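# Hang the picture frame level on the screw

## Task

Get the picture frame hanging level on the screw with nothing holding it: it must rest on the screw's shank (not on its head) at the point where it balances, and the loose display board has to remain standing unaided when the job ends.

## Robot and tools

Robot: two arms, left_arm and right_arm, each ending in a two-finger gripper. A loose object may get an occasional small shove from outside. Anything that falls off the table, or is set down off it and left, means failure.

Frame: one scene frame for all readings. The origin is at table-top height, halfway between the two arms' nominal bases. +z is up, +x points out over the table, and left_arm sits on the +y side (this has nothing to do with which side of an image it appears on). A BASES line, when present, gives calibrated base places. Reported hand positions and orientations can be a few centimetres off, more at long reach. On a gripper, the fingers point along its +z axis and close along its y axis. end_effector_position is the point between the pads, about 5 mm back from the tips.

Row format: every commanded row has 16 numbers covering both arms, even when only one arm moves. The order is left_arm x, y, z, qw, qx, qy, qz, opening, then the same eight for right_arm. x, y, z are an absolute target position in metres in the scene frame. qw..qz are an absolute target orientation quaternion, w first, also in the scene frame. Opening runs from -1 (closed) to +1 (fully open, 0.070 m). To keep an arm still, resend its last reported pose and intended opening unchanged in every row. To hold an orientation, keep sending the same quaternion rather than copying the last result's, which drifts. Orientation commands are clipped to within 32 degrees of the current one at each step.

execute_actions(actions, cameras): actions is a list with zero or one entry. An empty list is a LOOK that returns the state and pictures. {"rows": [...], "steps": n} runs up to 15 rows, with n from 5 to 15 steps of 1/30 s (default 15). Each row lasts one step and the last row repeats. Each target must lie within 0.6 m of that arm's last reported position along each of its gripper's axes, or the whole call is refused. {"steps": n} with no rows is a wait of up to 300 steps, counted from the previous result, and your reply time counts toward it. Results arrive 5 steps before the action ends, and those steps run while you think. Pictures come only with an empty list or when cameras asks for them.

move(target, speed, blend, blocking, cameras): target is one 16-number row, or up to 15 rows that share 10 s in total. The gripper moves on straight paths toward absolute poses, with no 0.6 m limit. speed is in m/s, from 0.002 to 2.2, default 0.25, and rotation is capped at twice that in rad/s. Give one value or one per target. blend, in metres, rounds off corners between listed targets. Paths take at least 0.5 s and stop after 10 s. Openings in the first target are sent at the start; later ones are sent once everything arrives and is at rest. blocking=false returns after about 0.5 s while the motion carries on. The result adds a move: line giving the outcome (done, off_target, moving, held, fault) and any limits (paced means the pose was clipped, held means a check held steps back). done means at rest within 3 mm and 2 degrees; it says nothing about contact. Moves do not avoid obstacles or the other arm. Faster moves lag, overshoot and hit harder, and a target set further past a contact presses harder. Keep paths away from an arm's own base, since that can flip its shoulder posture.

wait(seconds 0-10, cameras) lets the running motion continue and returns early when a move ends. stop(cameras) brakes a move, and needs room to do it; the fingers keep moving. zoom_image(camera, region [x0,y0,x1,y1], at most 504x504 pixels) enlarges part of the latest image from cam_head_left, cam_head_right, cam_left_wrist or cam_right_wrist (each 896x504). finished_scene(scene) ends the scene and cannot be undone; use scene 1 here. Its result gives the next scene's task. After continuing from a summary, start with an empty execute_actions.

Result lines: grip_measured is the measured finger opening on the command scale. To grip, command about 0.05 below the reading at first contact for full force (roughly 20 N per pad), or less for a lighter grip. Closing fully takes about 1 s. Joint positions end with the opening in metres. Joint torques include the arm's own weight, carry noise and offsets, and are positive toward larger joint values. Hand target is the pose the controller is currently driving toward. Camera calibration (K, distortion, T_world_to_cam) is supplied; fixed cameras may have shifted by up to about 2.3 degrees and 9 mm.

Avoid: drops, letting go of moving parts, slamming, hard hits or pushes, knocking the display board over, and contact between the arms (the clearance check can hold an arm, but it does not cover fingers). A joint hitting its contact-torque limit (21.6 N m for the big joints, 7.52 for the wrist joints, with wrist motors giving only about 4 N m) stops that arm for 10 s. Heavy loads, stretched-out poses or pushing toward unreachable targets heat the motors. A MOTOR HOT line appears at 65 °C, and at 80 °C the arm goes limp for 30-60 s. The simulation keeps running while you think, and faster, smoother work with less effort is better.

Each tool is called as name(argument=value, ...) on one line, values as JSON.

## Session

execute_actions(actions=[], cameras=["all"])

Scene clock: 0.00 s of 4500.00 s.
left_arm: end_effector_position=(+0.3510, +0.5999, +0.2155) grip_measured=+0.59 end_effector_quat_wxyz=(+0.247, -0.380, +0.744, +0.491) | right_arm: end_effector_position=(+0.3748, -0.3621, +0.2306) grip_measured=+0.98 end_effector_quat_wxyz=(+0.266, -0.127, +0.954, +0.046)
Joint positions: left_arm=[0.435 2.012 -1.399 1.391 1.016 -1.325 0.056] | right_arm=[-0.326 1.505 -1.187 0.405 0.93 -0.792 0.069]
Joint torques (N m): no reading
Motor temperatures (°C): left_arm=[31 31 32 33 36 30] | right_arm=[30 30 33 35 39 32]
Hand target: left_arm +0.3510, +0.5999, +0.2155; +0.247, -0.380, +0.744, +0.491 | right_arm +0.3748, -0.3621, +0.2306; +0.266, -0.127, +0.954, +0.046

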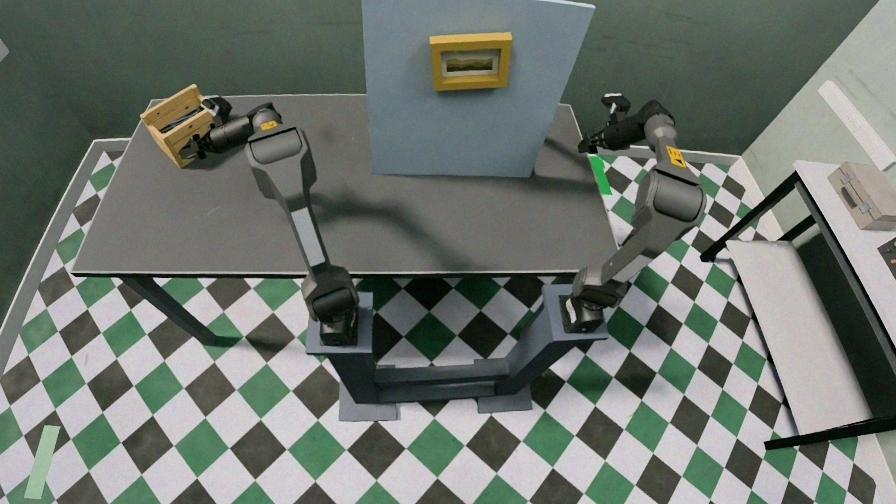

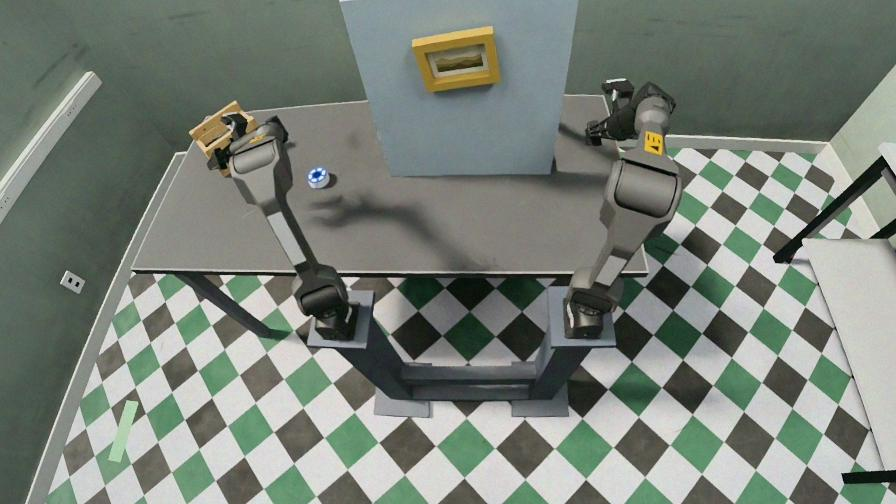

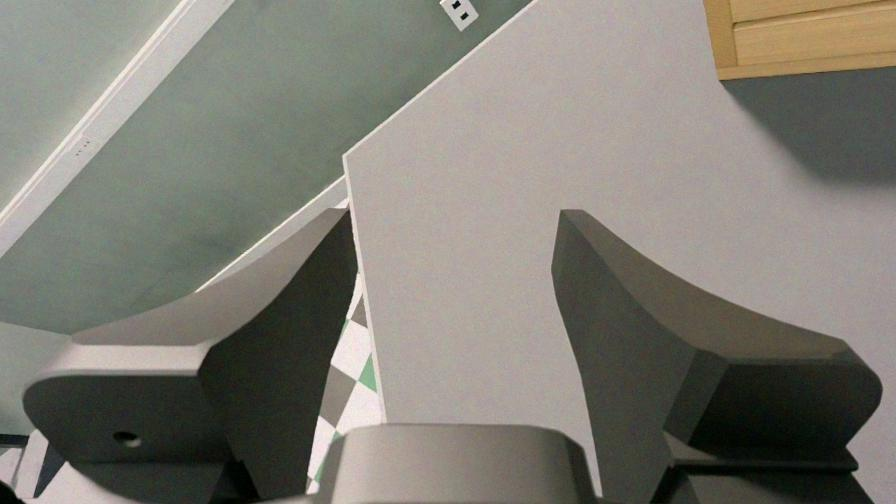

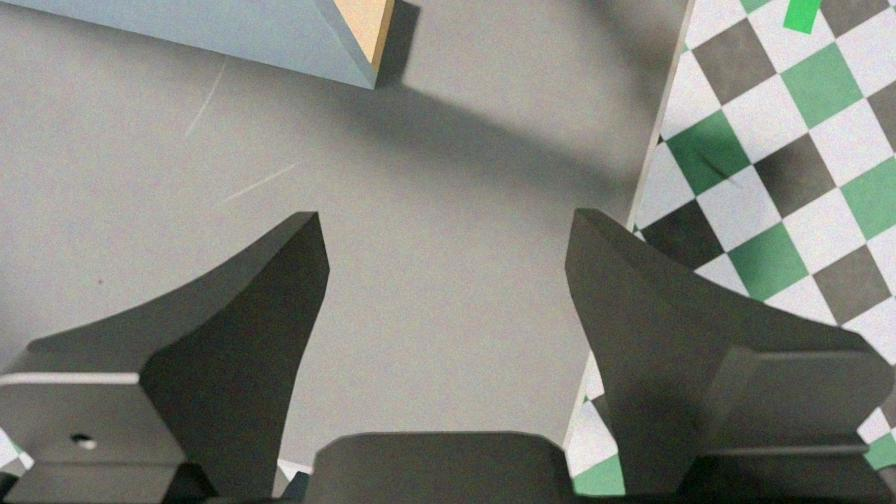

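zoom_image(camera="cam_head_left", region=[400, 10, 540, 110])

zoom_image(camera="cam_head_right", region=[390, 10, 530, 110])

zoom_image(camera="cam_head_right", region=[330, 0, 610, 200])

Scaled by 3.600 from the camera's 896x504 image, which has a finer 1280x720 frame.

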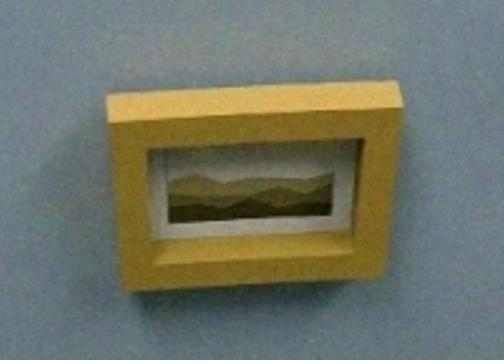

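Scaled by 3.600 from the camera's 896x504 image, which has a finer 1280x720 frame.

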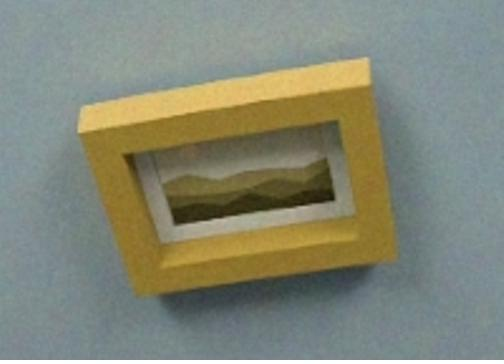

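Scaled by 1.800 from the camera's 896x504 image, which has a finer 1280x720 frame.

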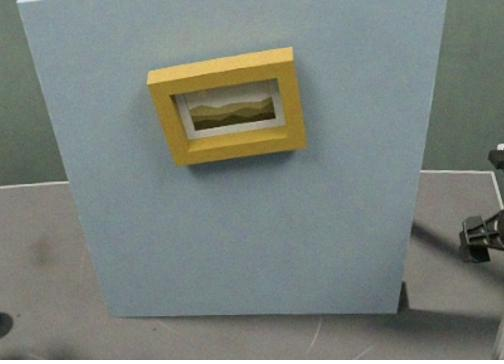

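move(target=[[0.35,0.48,0.29,0.247,-0.380,0.744,0.491,-1,0.36,-0.30,0.30,0.266,-0.127,0.954,0.046,1],[0.42,0.11,0.40,0.2236,-0.2236,0.6708,-0.6708,-1,0.33,-0.05,0.44,0.5,0.5,0.5,0.5,1]], speed=0.5, blend=0.05)

Scene clock: 18.13 s of 4500.00 s.
left_arm: end_effector_position=(+0.4201, +0.1098, +0.3998) grip_measured=-1.00 end_effector_quat_wxyz=(+0.223, -0.224, +0.671, -0.671) | right_arm: end_effector_position=(+0.3302, -0.0504, +0.4402) grip_measured=+0.98 end_effector_quat_wxyz=(+0.312, +0.371, +0.715, +0.503)
Joint positions: left_arm=[0.183 1.584 -1.194 -1.719 1.128 0.335 0] | right_arm=[0.842 1.271 -1.312 -0.572 0.513 2.092 0.069]
Joint torques (N m): left_arm=[0.44 -7.1 -3.54 -0.68 0.16 -0.12] | right_arm=[0.55 -2.8 -4.7 -0.52 -0.6 -0.02]
Motor temperatures (°C): left_arm=[31 32 33 33 36 30] | right_arm=[30 31 34 35 39 32]
Hand target: left_arm +0.4200, +0.1100, +0.4000; +0.224, -0.224, +0.671, -0.671 | right_arm +0.3302, -0.0503, +0.4402; +0.312, +0.371, +0.715, +0.503
Off the commanded pose: left_arm 0.000 m, 0 deg | right_arm 0.000 m, 36 deg; orientation clipped.
joint sent to its limit (right arm) — joint 6 (wrist roll), upper limit.
Kept back: nothing.
move: off_target (right_arm); limits=paced
camera_calibration:
cam_left_wrist: T_world_to_cam=[[0.00536126, -0.0251074, 0.99967, -0.395671], [-0.998822, -0.0483555, 0.00414223, 0.423781], [0.0482355, -0.998515, -0.0253371, 0.221232], [0, 0, 0, 1]] pos_world=[0.414732, 0.231462, 0.399391]
cam_right_wrist: T_world_to_cam=[[-0.245244, -0.189896, -0.950681, 0.49059], [-0.911453, 0.379286, 0.159363, 0.243555], [0.330317, 0.905584, -0.266099, 0.172069], [0, 0, 0, 1]] pos_world=[0.285466, -0.155039, 0.473369]

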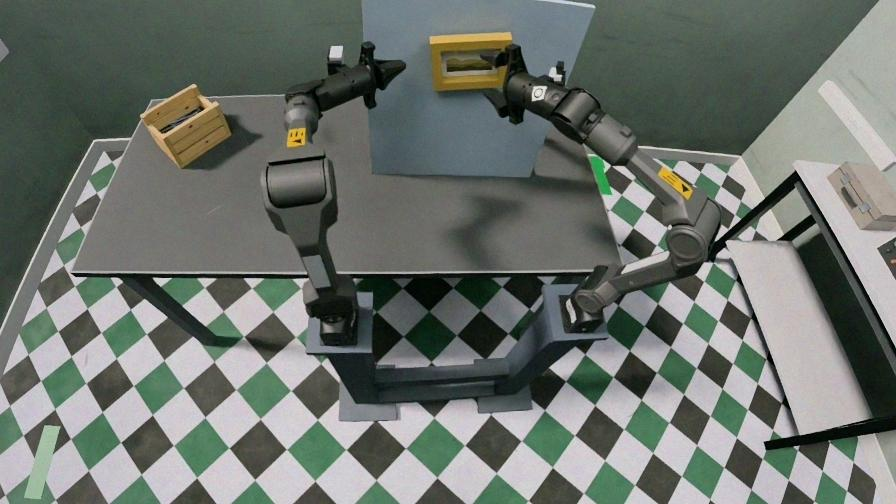

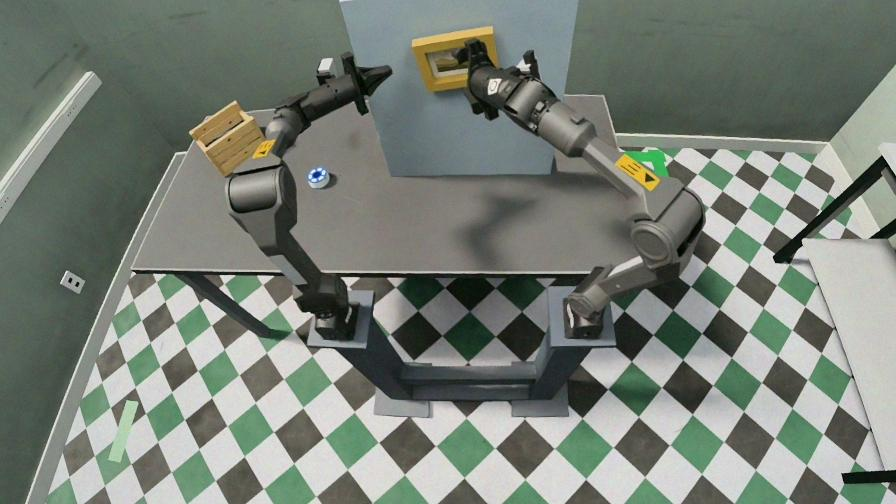

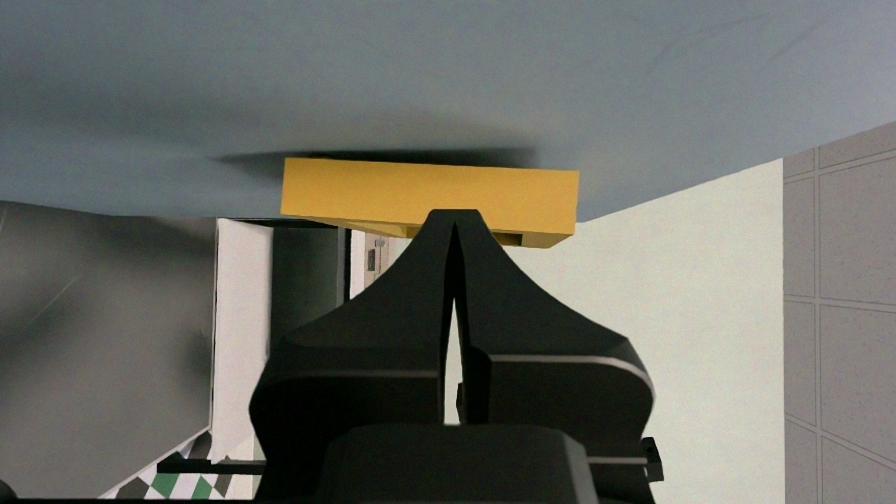

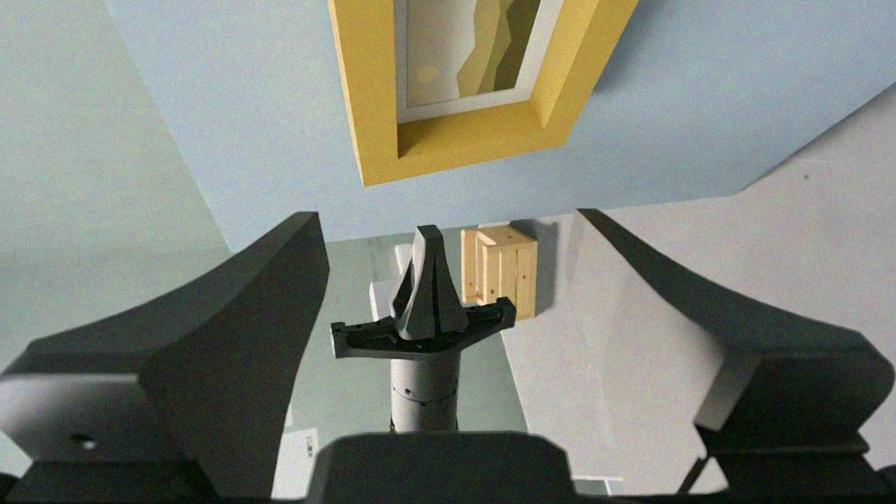

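zoom_image(camera="cam_left_wrist", region=[200, 110, 640, 260])

zoom_image(camera="cam_right_wrist", region=[300, 0, 700, 220])

Scaled by 1.145 from the camera's 896x504 image, which has a finer 1280x720 frame.

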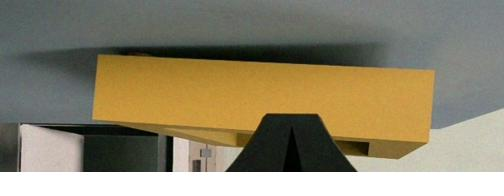

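Scaled by 1.260 from the camera's 896x504 image, which has a finer 1280x720 frame.

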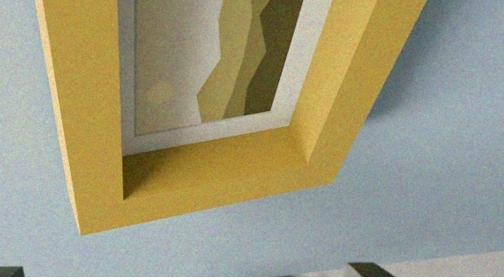

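move(target=[[0.35,0.05,0.42,0.36,-0.39,0.6,-0.6,0.4,0.30,-0.15,0.40,0.266,-0.127,0.954,0.046,1],[0.37,-0.039,0.435,0.4522,-0.5436,0.4522,-0.5436,0.4,0.30,-0.33,0.33,0.266,-0.127,0.954,0.046,1]], speed=0.5, blend=0.03)

zoom_image(camera="cam_left_wrist", region=[200, 0, 704, 504])

Scene clock: 23.07 s of 4500.00 s.
left_arm: end_effector_position=(+0.3700, -0.0395, +0.4346) grip_measured=+0.40 end_effector_quat_wxyz=(-0.452, +0.543, -0.452, +0.544) | right_arm: end_effector_position=(+0.3002, -0.3298, +0.3299) grip_measured=+0.98 end_effector_quat_wxyz=(+0.298, -0.119, +0.947, +0.027)
Joint positions: left_arm=[-1.082 1.648 -1.412 -1.493 -1.093 -0.351 0.049] | right_arm=[-0.286 1.185 -1.268 0.31 1.216 -0.59 0.069]
Joint torques (N m): left_arm=[0.43 -7.59 -2.81 0.72 -0.15 0.14] | right_arm=[0.61 -1.9 -3.69 0.18 -0.13 0.27]
Motor temperatures (°C): left_arm=[31 32 33 33 36 30] | right_arm=[30 31 34 35 39 32]
Hand target: left_arm +0.3700, -0.0390, +0.4350; -0.452, +0.544, -0.452, +0.544 | right_arm +0.3002, -0.3298, +0.3296; +0.298, -0.119, +0.947, +0.027
Off the commanded pose: left_arm 0.001 m, 0 deg | right_arm 0.000 m, 4 deg.
joint sent to its limit (right arm) — joint 5 (wrist pitch), upper limit.
Kept back: nothing.
move: off_target (right_arm)
camera_calibration:
cam_left_wrist: T_world_to_cam=[[0.0233014, 0.170392, 0.985101, -0.426485], [-0.560273, -0.813862, 0.154026, 0.108774], [0.82798, -0.555514, 0.076502, -0.239921], [0, 0, 0, 1]] pos_world=[0.26953, 0.0279173, 0.421732]
cam_right_wrist: T_world_to_cam=[[0.205491, -0.978636, 0.00666216, -0.38593], [-0.977573, -0.204938, 0.0484854, 0.203646], [-0.0460843, -0.0164761, -0.998802, 0.456196], [0, 0, 0, 1]] pos_world=[0.299408, -0.328434, 0.448346]

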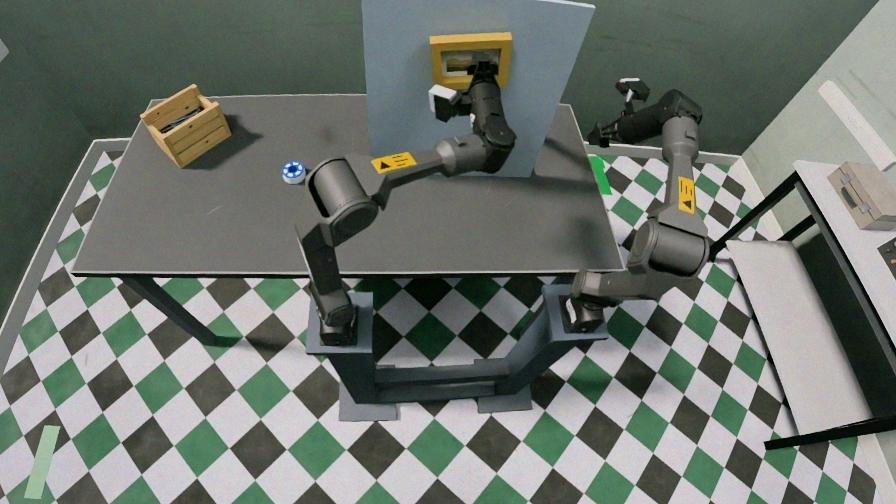

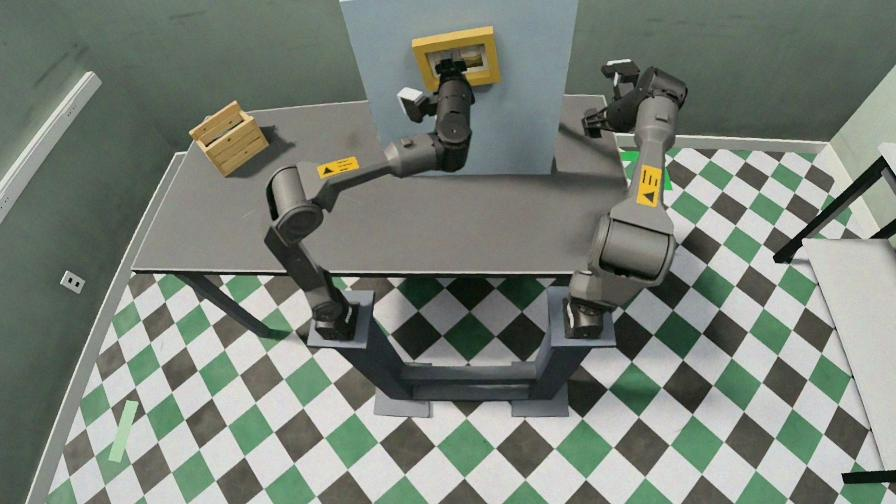

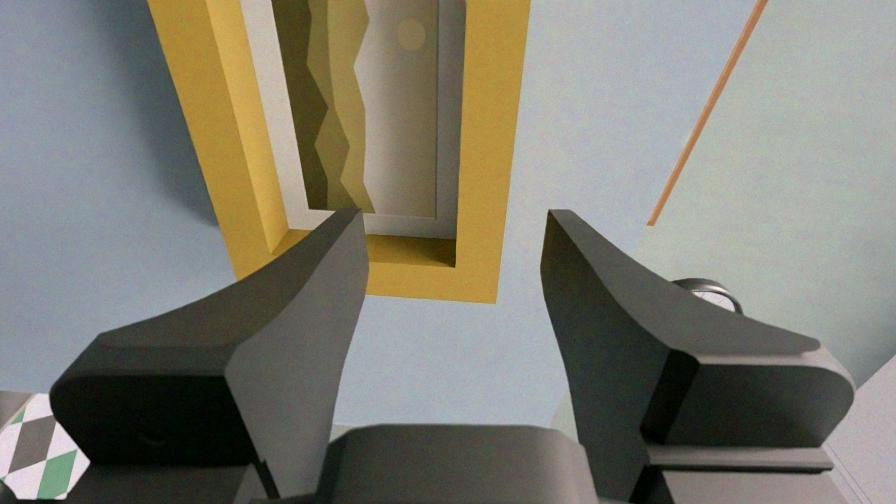

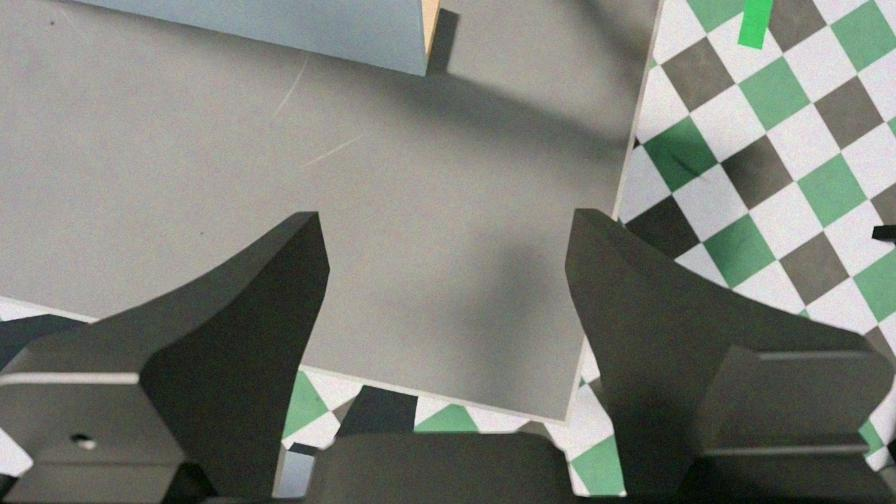

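Scaled by 1.000.

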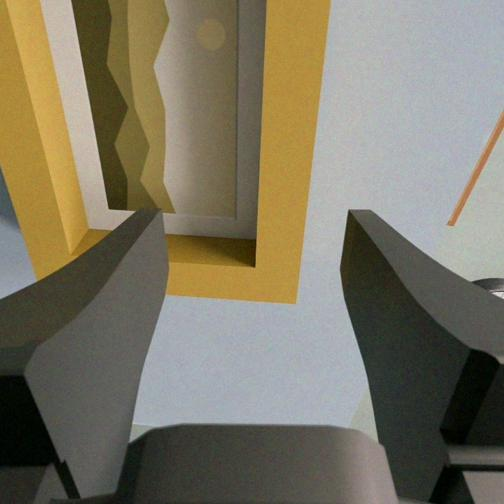

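move(target=[[0.41,-0.0395,0.4455,0.4569,-0.5397,0.4569,-0.5397,0.4,0.3002,-0.3298,0.3299,0.298,-0.119,0.947,0.027,1],[0.447,-0.0395,0.4455,0.4569,-0.5397,0.4569,-0.5397,0.4,0.3002,-0.3298,0.3299,0.298,-0.119,0.947,0.027,1]], speed=0.1)

zoom_image(camera="cam_left_wrist", region=[200, 0, 704, 504])

zoom_image(camera="cam_head_left", region=[400, 10, 540, 110])

Scene clock: 26.67 s of 4500.00 s.
left_arm: end_effector_position=(+0.4475, -0.0397, +0.4452) grip_measured=+0.40 end_effector_quat_wxyz=(-0.457, +0.539, -0.457, +0.540) | right_arm: end_effector_position=(+0.3002, -0.3298, +0.3299) grip_measured=+0.98 end_effector_quat_wxyz=(+0.298, -0.119, +0.947, +0.027)
Joint positions: left_arm=[-0.888 1.804 -1.66 -1.526 -0.894 -0.237 0.049] | right_arm=[-0.286 1.185 -1.268 0.31 1.216 -0.59 0.069]
Joint torques (N m): left_arm=[-0.92 -8.32 -2.33 0.71 -0.38 -0.05] | right_arm=[-0.49 -3.13 -4.56 0.37 0.09 0.26]
Motor temperatures (°C): left_arm=[31 32 33 33 36 30] | right_arm=[30 30 34 35 39 32]
Hand target: left_arm +0.4470, -0.0395, +0.4455; -0.457, +0.540, -0.457, +0.540 | right_arm +0.3002, -0.3298, +0.3299; +0.298, -0.119, +0.947, +0.027
Off the commanded pose: left_arm 0.001 m, 0 deg | right_arm 0.000 m, 0 deg.
joint sent to its limit (right arm) — joint 5 (wrist pitch), upper limit.
Kept back: nothing.
move: done
camera_calibration:
cam_left_wrist: T_world_to_cam=[[0.0234936, 0.15303, 0.987942, -0.440731], [-0.560241, -0.816449, 0.139789, 0.156695], [0.827997, -0.55677, 0.0665523, -0.300591], [0, 0, 0, 1]] pos_world=[0.34703, 0.0280187, 0.433518]
cam_right_wrist: T_world_to_cam=[[0.205491, -0.978636, 0.00666216, -0.38593], [-0.977573, -0.204938, 0.0484854, 0.203646], [-0.0460843, -0.0164761, -0.998802, 0.456196], [0, 0, 0, 1]] pos_world=[0.299408, -0.328434, 0.448346]

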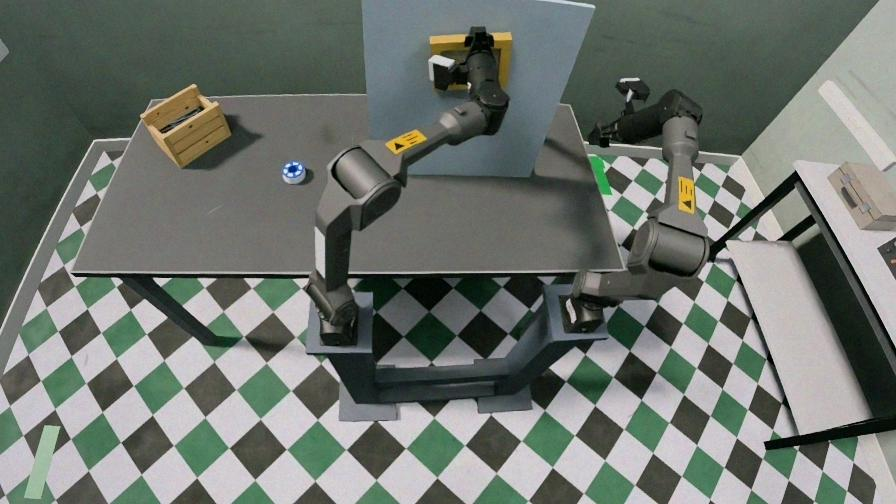

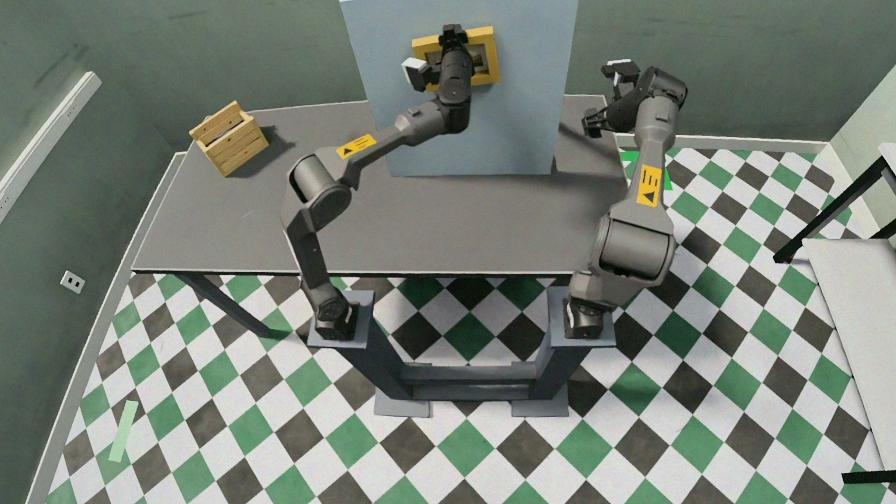

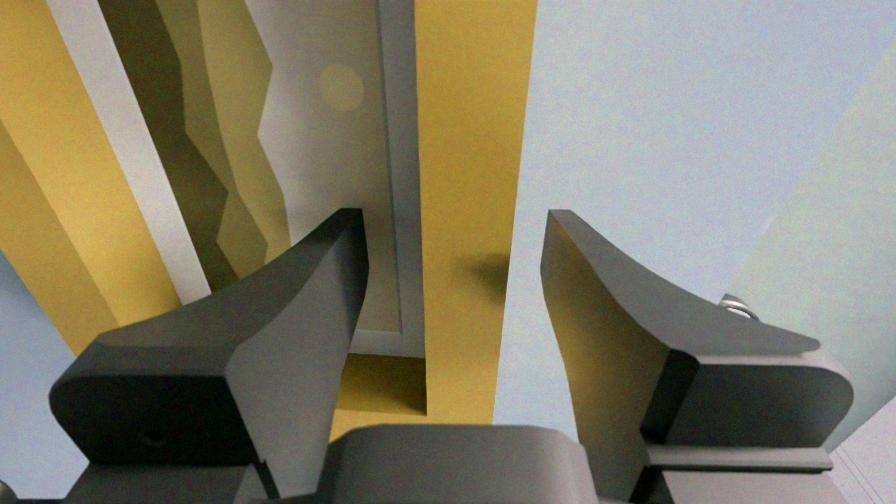

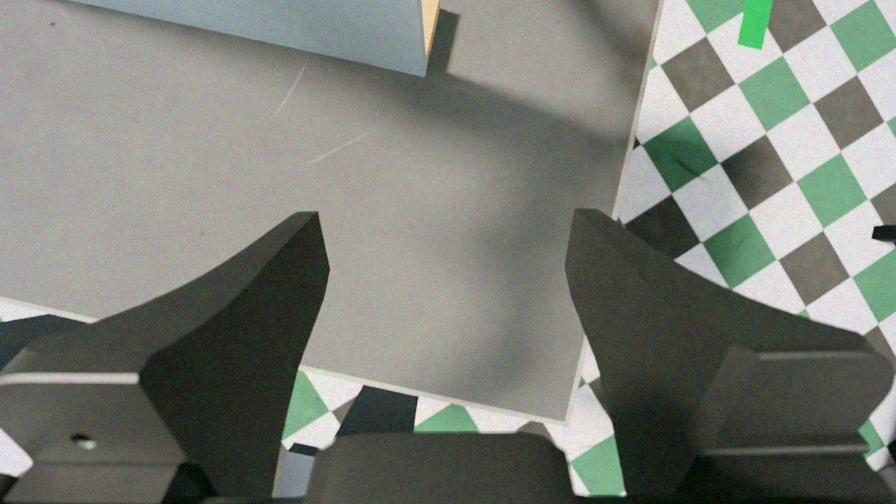

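Scaled by 1.000.

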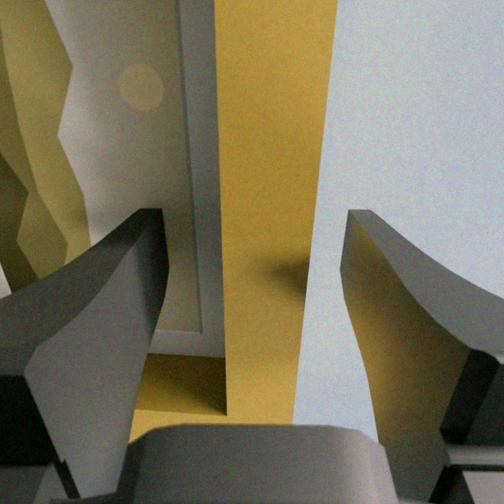

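Scaled by 3.600 from the camera's 896x504 image, which has a finer 1280x720 frame.

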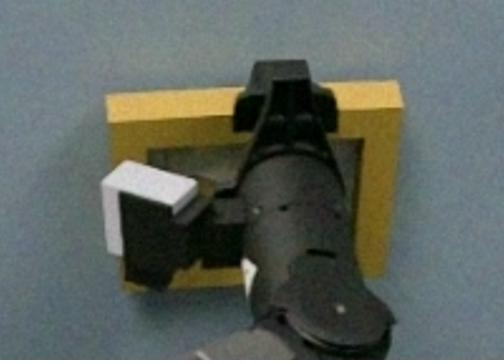

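move(target=[[0.447,-0.0395,0.4470,0.4569,-0.5397,0.4569,-0.5397,-0.47,0.3002,-0.3298,0.3299,0.298,-0.119,0.947,0.027,1],[0.447,-0.0388,0.4509,0.4569,-0.5397,0.4569,-0.5397,-0.47,0.3002,-0.3298,0.3299,0.298,-0.119,0.947,0.027,1]], speed=0.03)

zoom_image(camera="cam_left_wrist", region=[200, 0, 704, 504])

zoom_image(camera="cam_head_left", region=[400, 10, 540, 110])

zoom_image(camera="cam_head_right", region=[390, 10, 530, 110])

Scene clock: 28.70 s of 4500.00 s.
left_arm: end_effector_position=(+0.4470, -0.0392, +0.4499) grip_measured=-0.44 end_effector_quat_wxyz=(-0.456, +0.540, -0.458, +0.539) | right_arm: end_effector_position=(+0.3002, -0.3298, +0.3299) grip_measured=+0.98 end_effector_quat_wxyz=(+0.298, -0.119, +0.947, +0.027)
Joint positions: left_arm=[-0.888 1.802 -1.677 -1.544 -0.893 -0.211 0.019] | right_arm=[-0.286 1.185 -1.268 0.31 1.216 -0.59 0.069]
Joint torques (N m): left_arm=[0.41 -7.86 -4.55 1.4 -0.01 0.01] | right_arm=[-0.48 -3.5 -4.57 0.36 0.09 0.24]
Motor temperatures (°C): left_arm=[31 32 33 33 36 30] | right_arm=[30 30 34 35 39 32]
Hand target: left_arm +0.4470, -0.0388, +0.4509; -0.457, +0.540, -0.457, +0.540 | right_arm +0.3002, -0.3298, +0.3299; +0.298, -0.119, +0.947, +0.027
Off the commanded pose: left_arm 0.001 m, 0 deg | right_arm 0.000 m, 0 deg.
joint sent to its limit (right arm) — joint 5 (wrist pitch), upper limit.
Kept back: nothing.
move: done
camera_calibration:
cam_left_wrist: T_world_to_cam=[[0.0254306, 0.153157, 0.987875, -0.446183], [-0.560185, -0.816283, 0.140975, 0.155608], [0.827977, -0.556978, 0.065038, -0.299542], [0, 0, 0, 1]] pos_world=[0.34653, 0.0285186, 0.438317]
cam_right_wrist: T_world_to_cam=[[0.205491, -0.978636, 0.00666216, -0.38593], [-0.977573, -0.204938, 0.0484854, 0.203646], [-0.0460843, -0.0164761, -0.998802, 0.456196], [0, 0, 0, 1]] pos_world=[0.299408, -0.328434, 0.448346]

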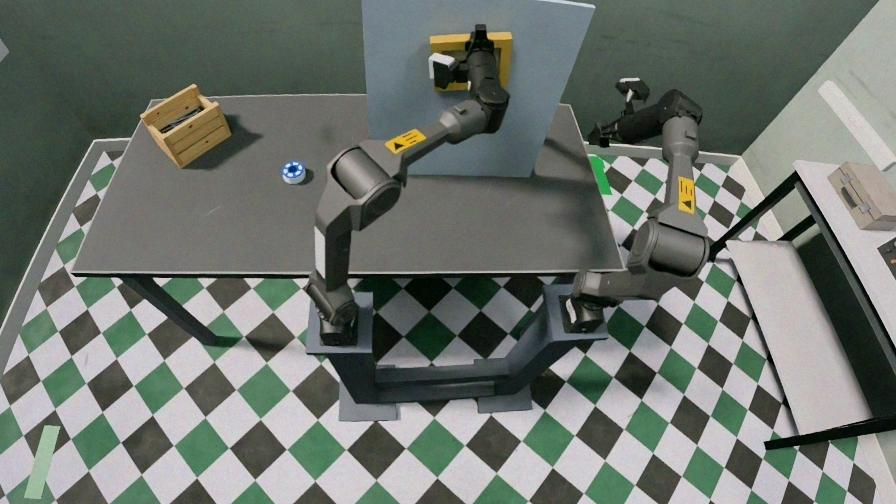

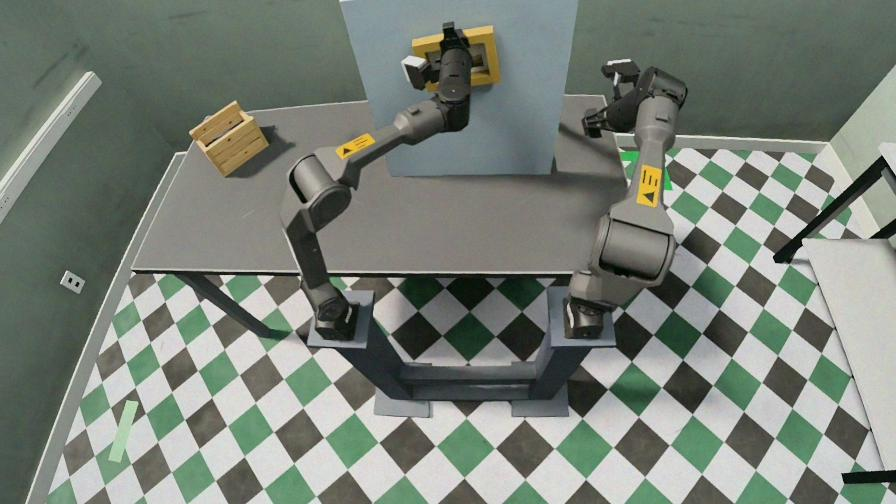

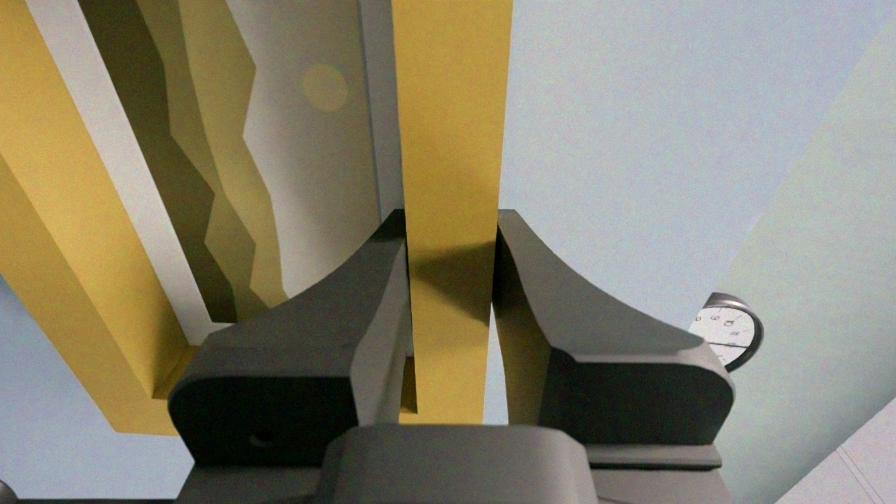

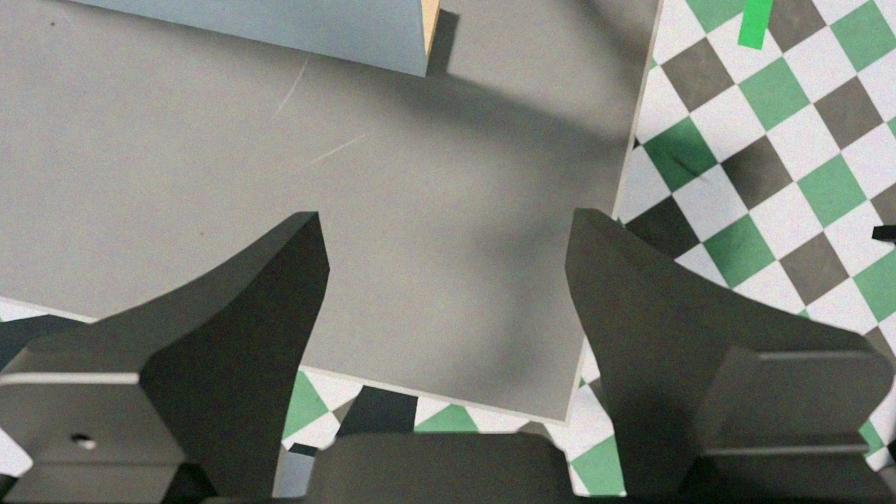

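Scaled by 1.000.

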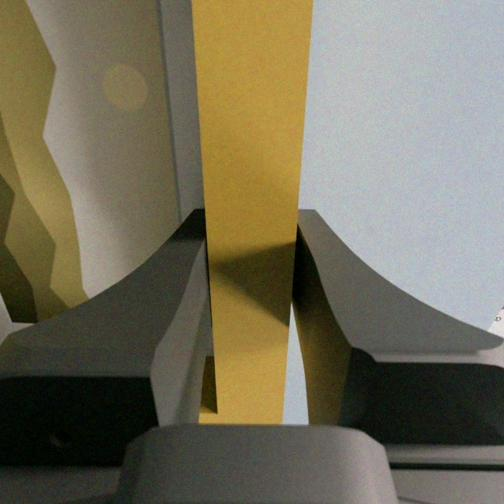

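Scaled by 3.600 from the camera's 896x504 image, which has a finer 1280x720 frame.

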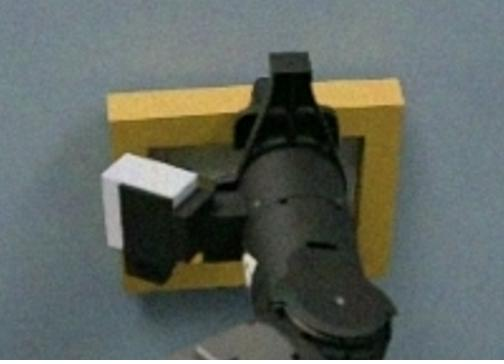

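Scaled by 3.600 from the camera's 896x504 image, which has a finer 1280x720 frame.

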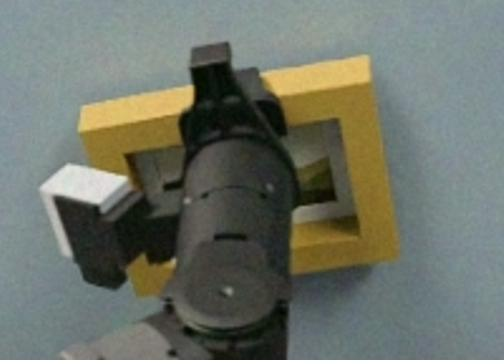

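move(target=[[0.447,-0.0388,0.4505,0.4569,-0.5397,0.4569,-0.5397,-0.6,0.3002,-0.3298,0.3299,0.298,-0.119,0.947,0.027,1],[0.447,-0.0380,0.4555,0.4569,-0.5397,0.4569,-0.5397,-0.6,0.3002,-0.3298,0.3299,0.298,-0.119,0.947,0.027,1]], speed=0.03, cameras=["cam_left_wrist","cam_head_left","cam_head_right"])

zoom_image(camera="cam_left_wrist", region=[200, 0, 704, 504])

zoom_image(camera="cam_head_left", region=[400, 10, 540, 110])

zoom_image(camera="cam_head_right", region=[390, 10, 530, 110])

Scene clock: 30.93 s of 4500.00 s.
left_arm: end_effector_position=(+0.4468, -0.0383, +0.4553) grip_measured=-0.45 end_effector_quat_wxyz=(-0.457, +0.540, -0.457, +0.540) | right_arm: end_effector_position=(+0.3002, -0.3298, +0.3299) grip_measured=+0.98 end_effector_quat_wxyz=(+0.298, -0.119, +0.947, +0.027)
Joint positions: left_arm=[-0.887 1.8 -1.695 -1.557 -0.892 -0.188 0.019] | right_arm=[-0.286 1.185 -1.268 0.31 1.216 -0.59 0.069]
Joint torques (N m): left_arm=[2.63 -9.7 -4.88 1.43 -0.1 0.03] | right_arm=[-0.45 -3.52 -4.53 0.36 0.09 0.22]
Motor temperatures (°C): left_arm=[31 33 33 33 36 30] | right_arm=[30 30 34 35 39 32]
Hand target: left_arm +0.4470, -0.0380, +0.4555; -0.457, +0.540, -0.457, +0.540 | right_arm +0.3002, -0.3298, +0.3299; +0.298, -0.119, +0.947, +0.027
Off the commanded pose: left_arm 0.000 m, 0 deg | right_arm 0.000 m, 0 deg.
joint sent to its limit (right arm) — joint 5 (wrist pitch), upper limit.
Kept back: nothing.
move: done
camera_calibration:
cam_left_wrist: T_world_to_cam=[[0.0238285, 0.153535, 0.987856, -0.450899], [-0.560119, -0.816428, 0.140402, 0.155677], [0.82807, -0.556662, 0.0665433, -0.29984], [0, 0, 0, 1]] pos_world=[0.34623, 0.0294186, 0.443518]
Images, in order (width x height): cam_head_left 896x504, cam_head_right 896x504, cam_left_wrist 896x504.

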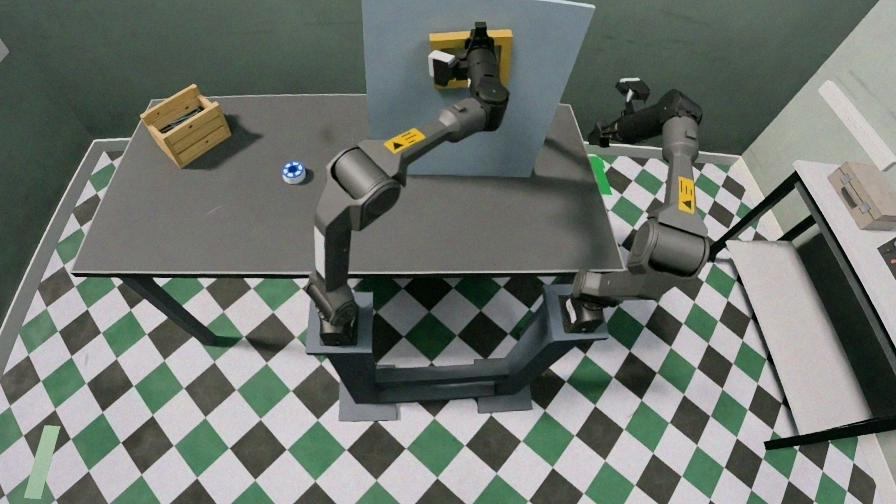

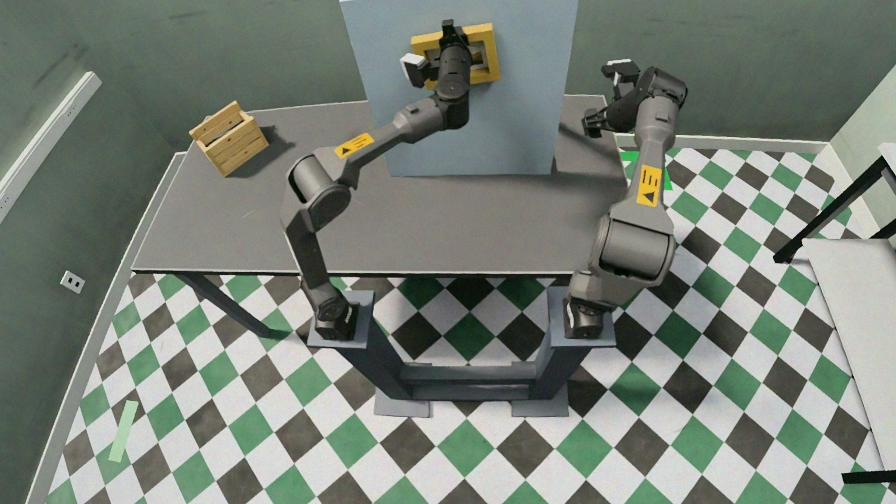

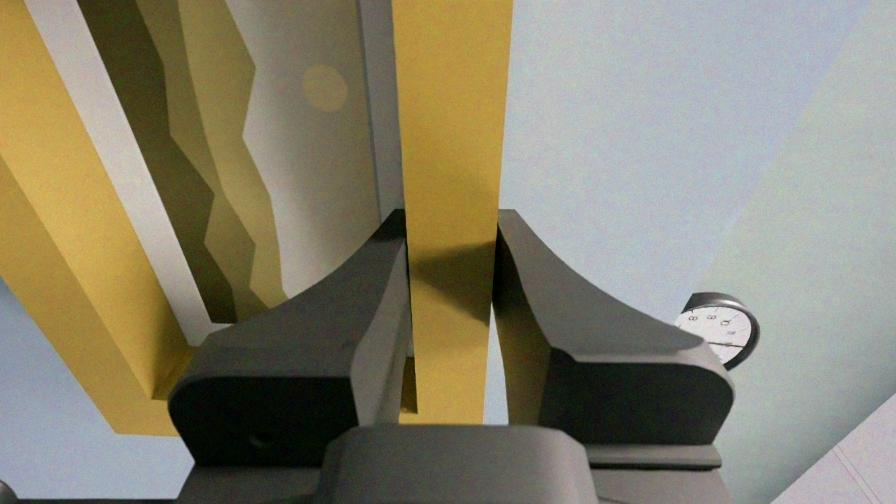

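Scaled by 1.000.

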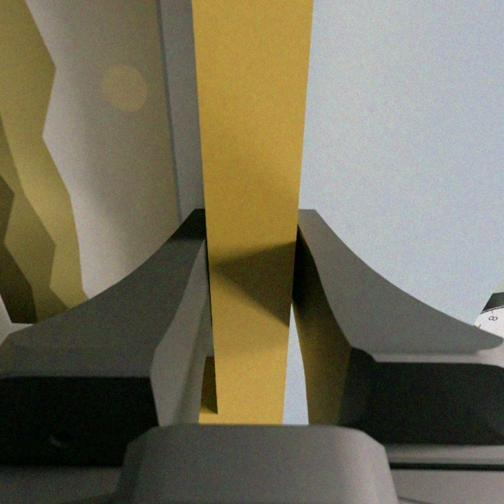

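Scaled by 3.600 from the camera's 896x504 image, which has a finer 1280x720 frame.

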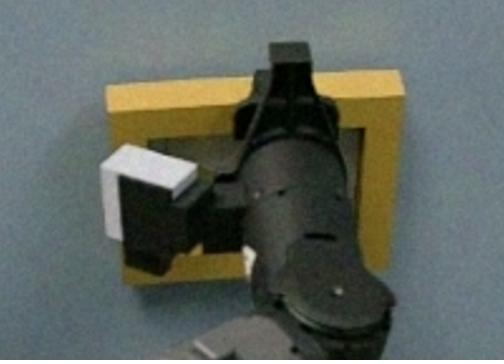

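Scaled by 3.600 from the camera's 896x504 image, which has a finer 1280x720 frame.

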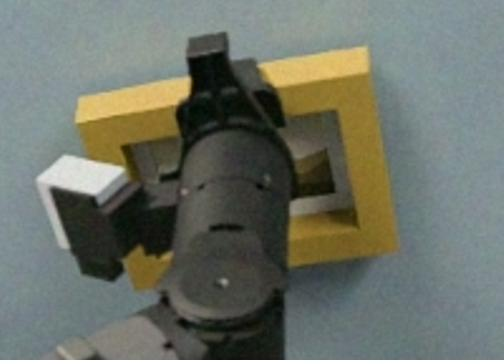

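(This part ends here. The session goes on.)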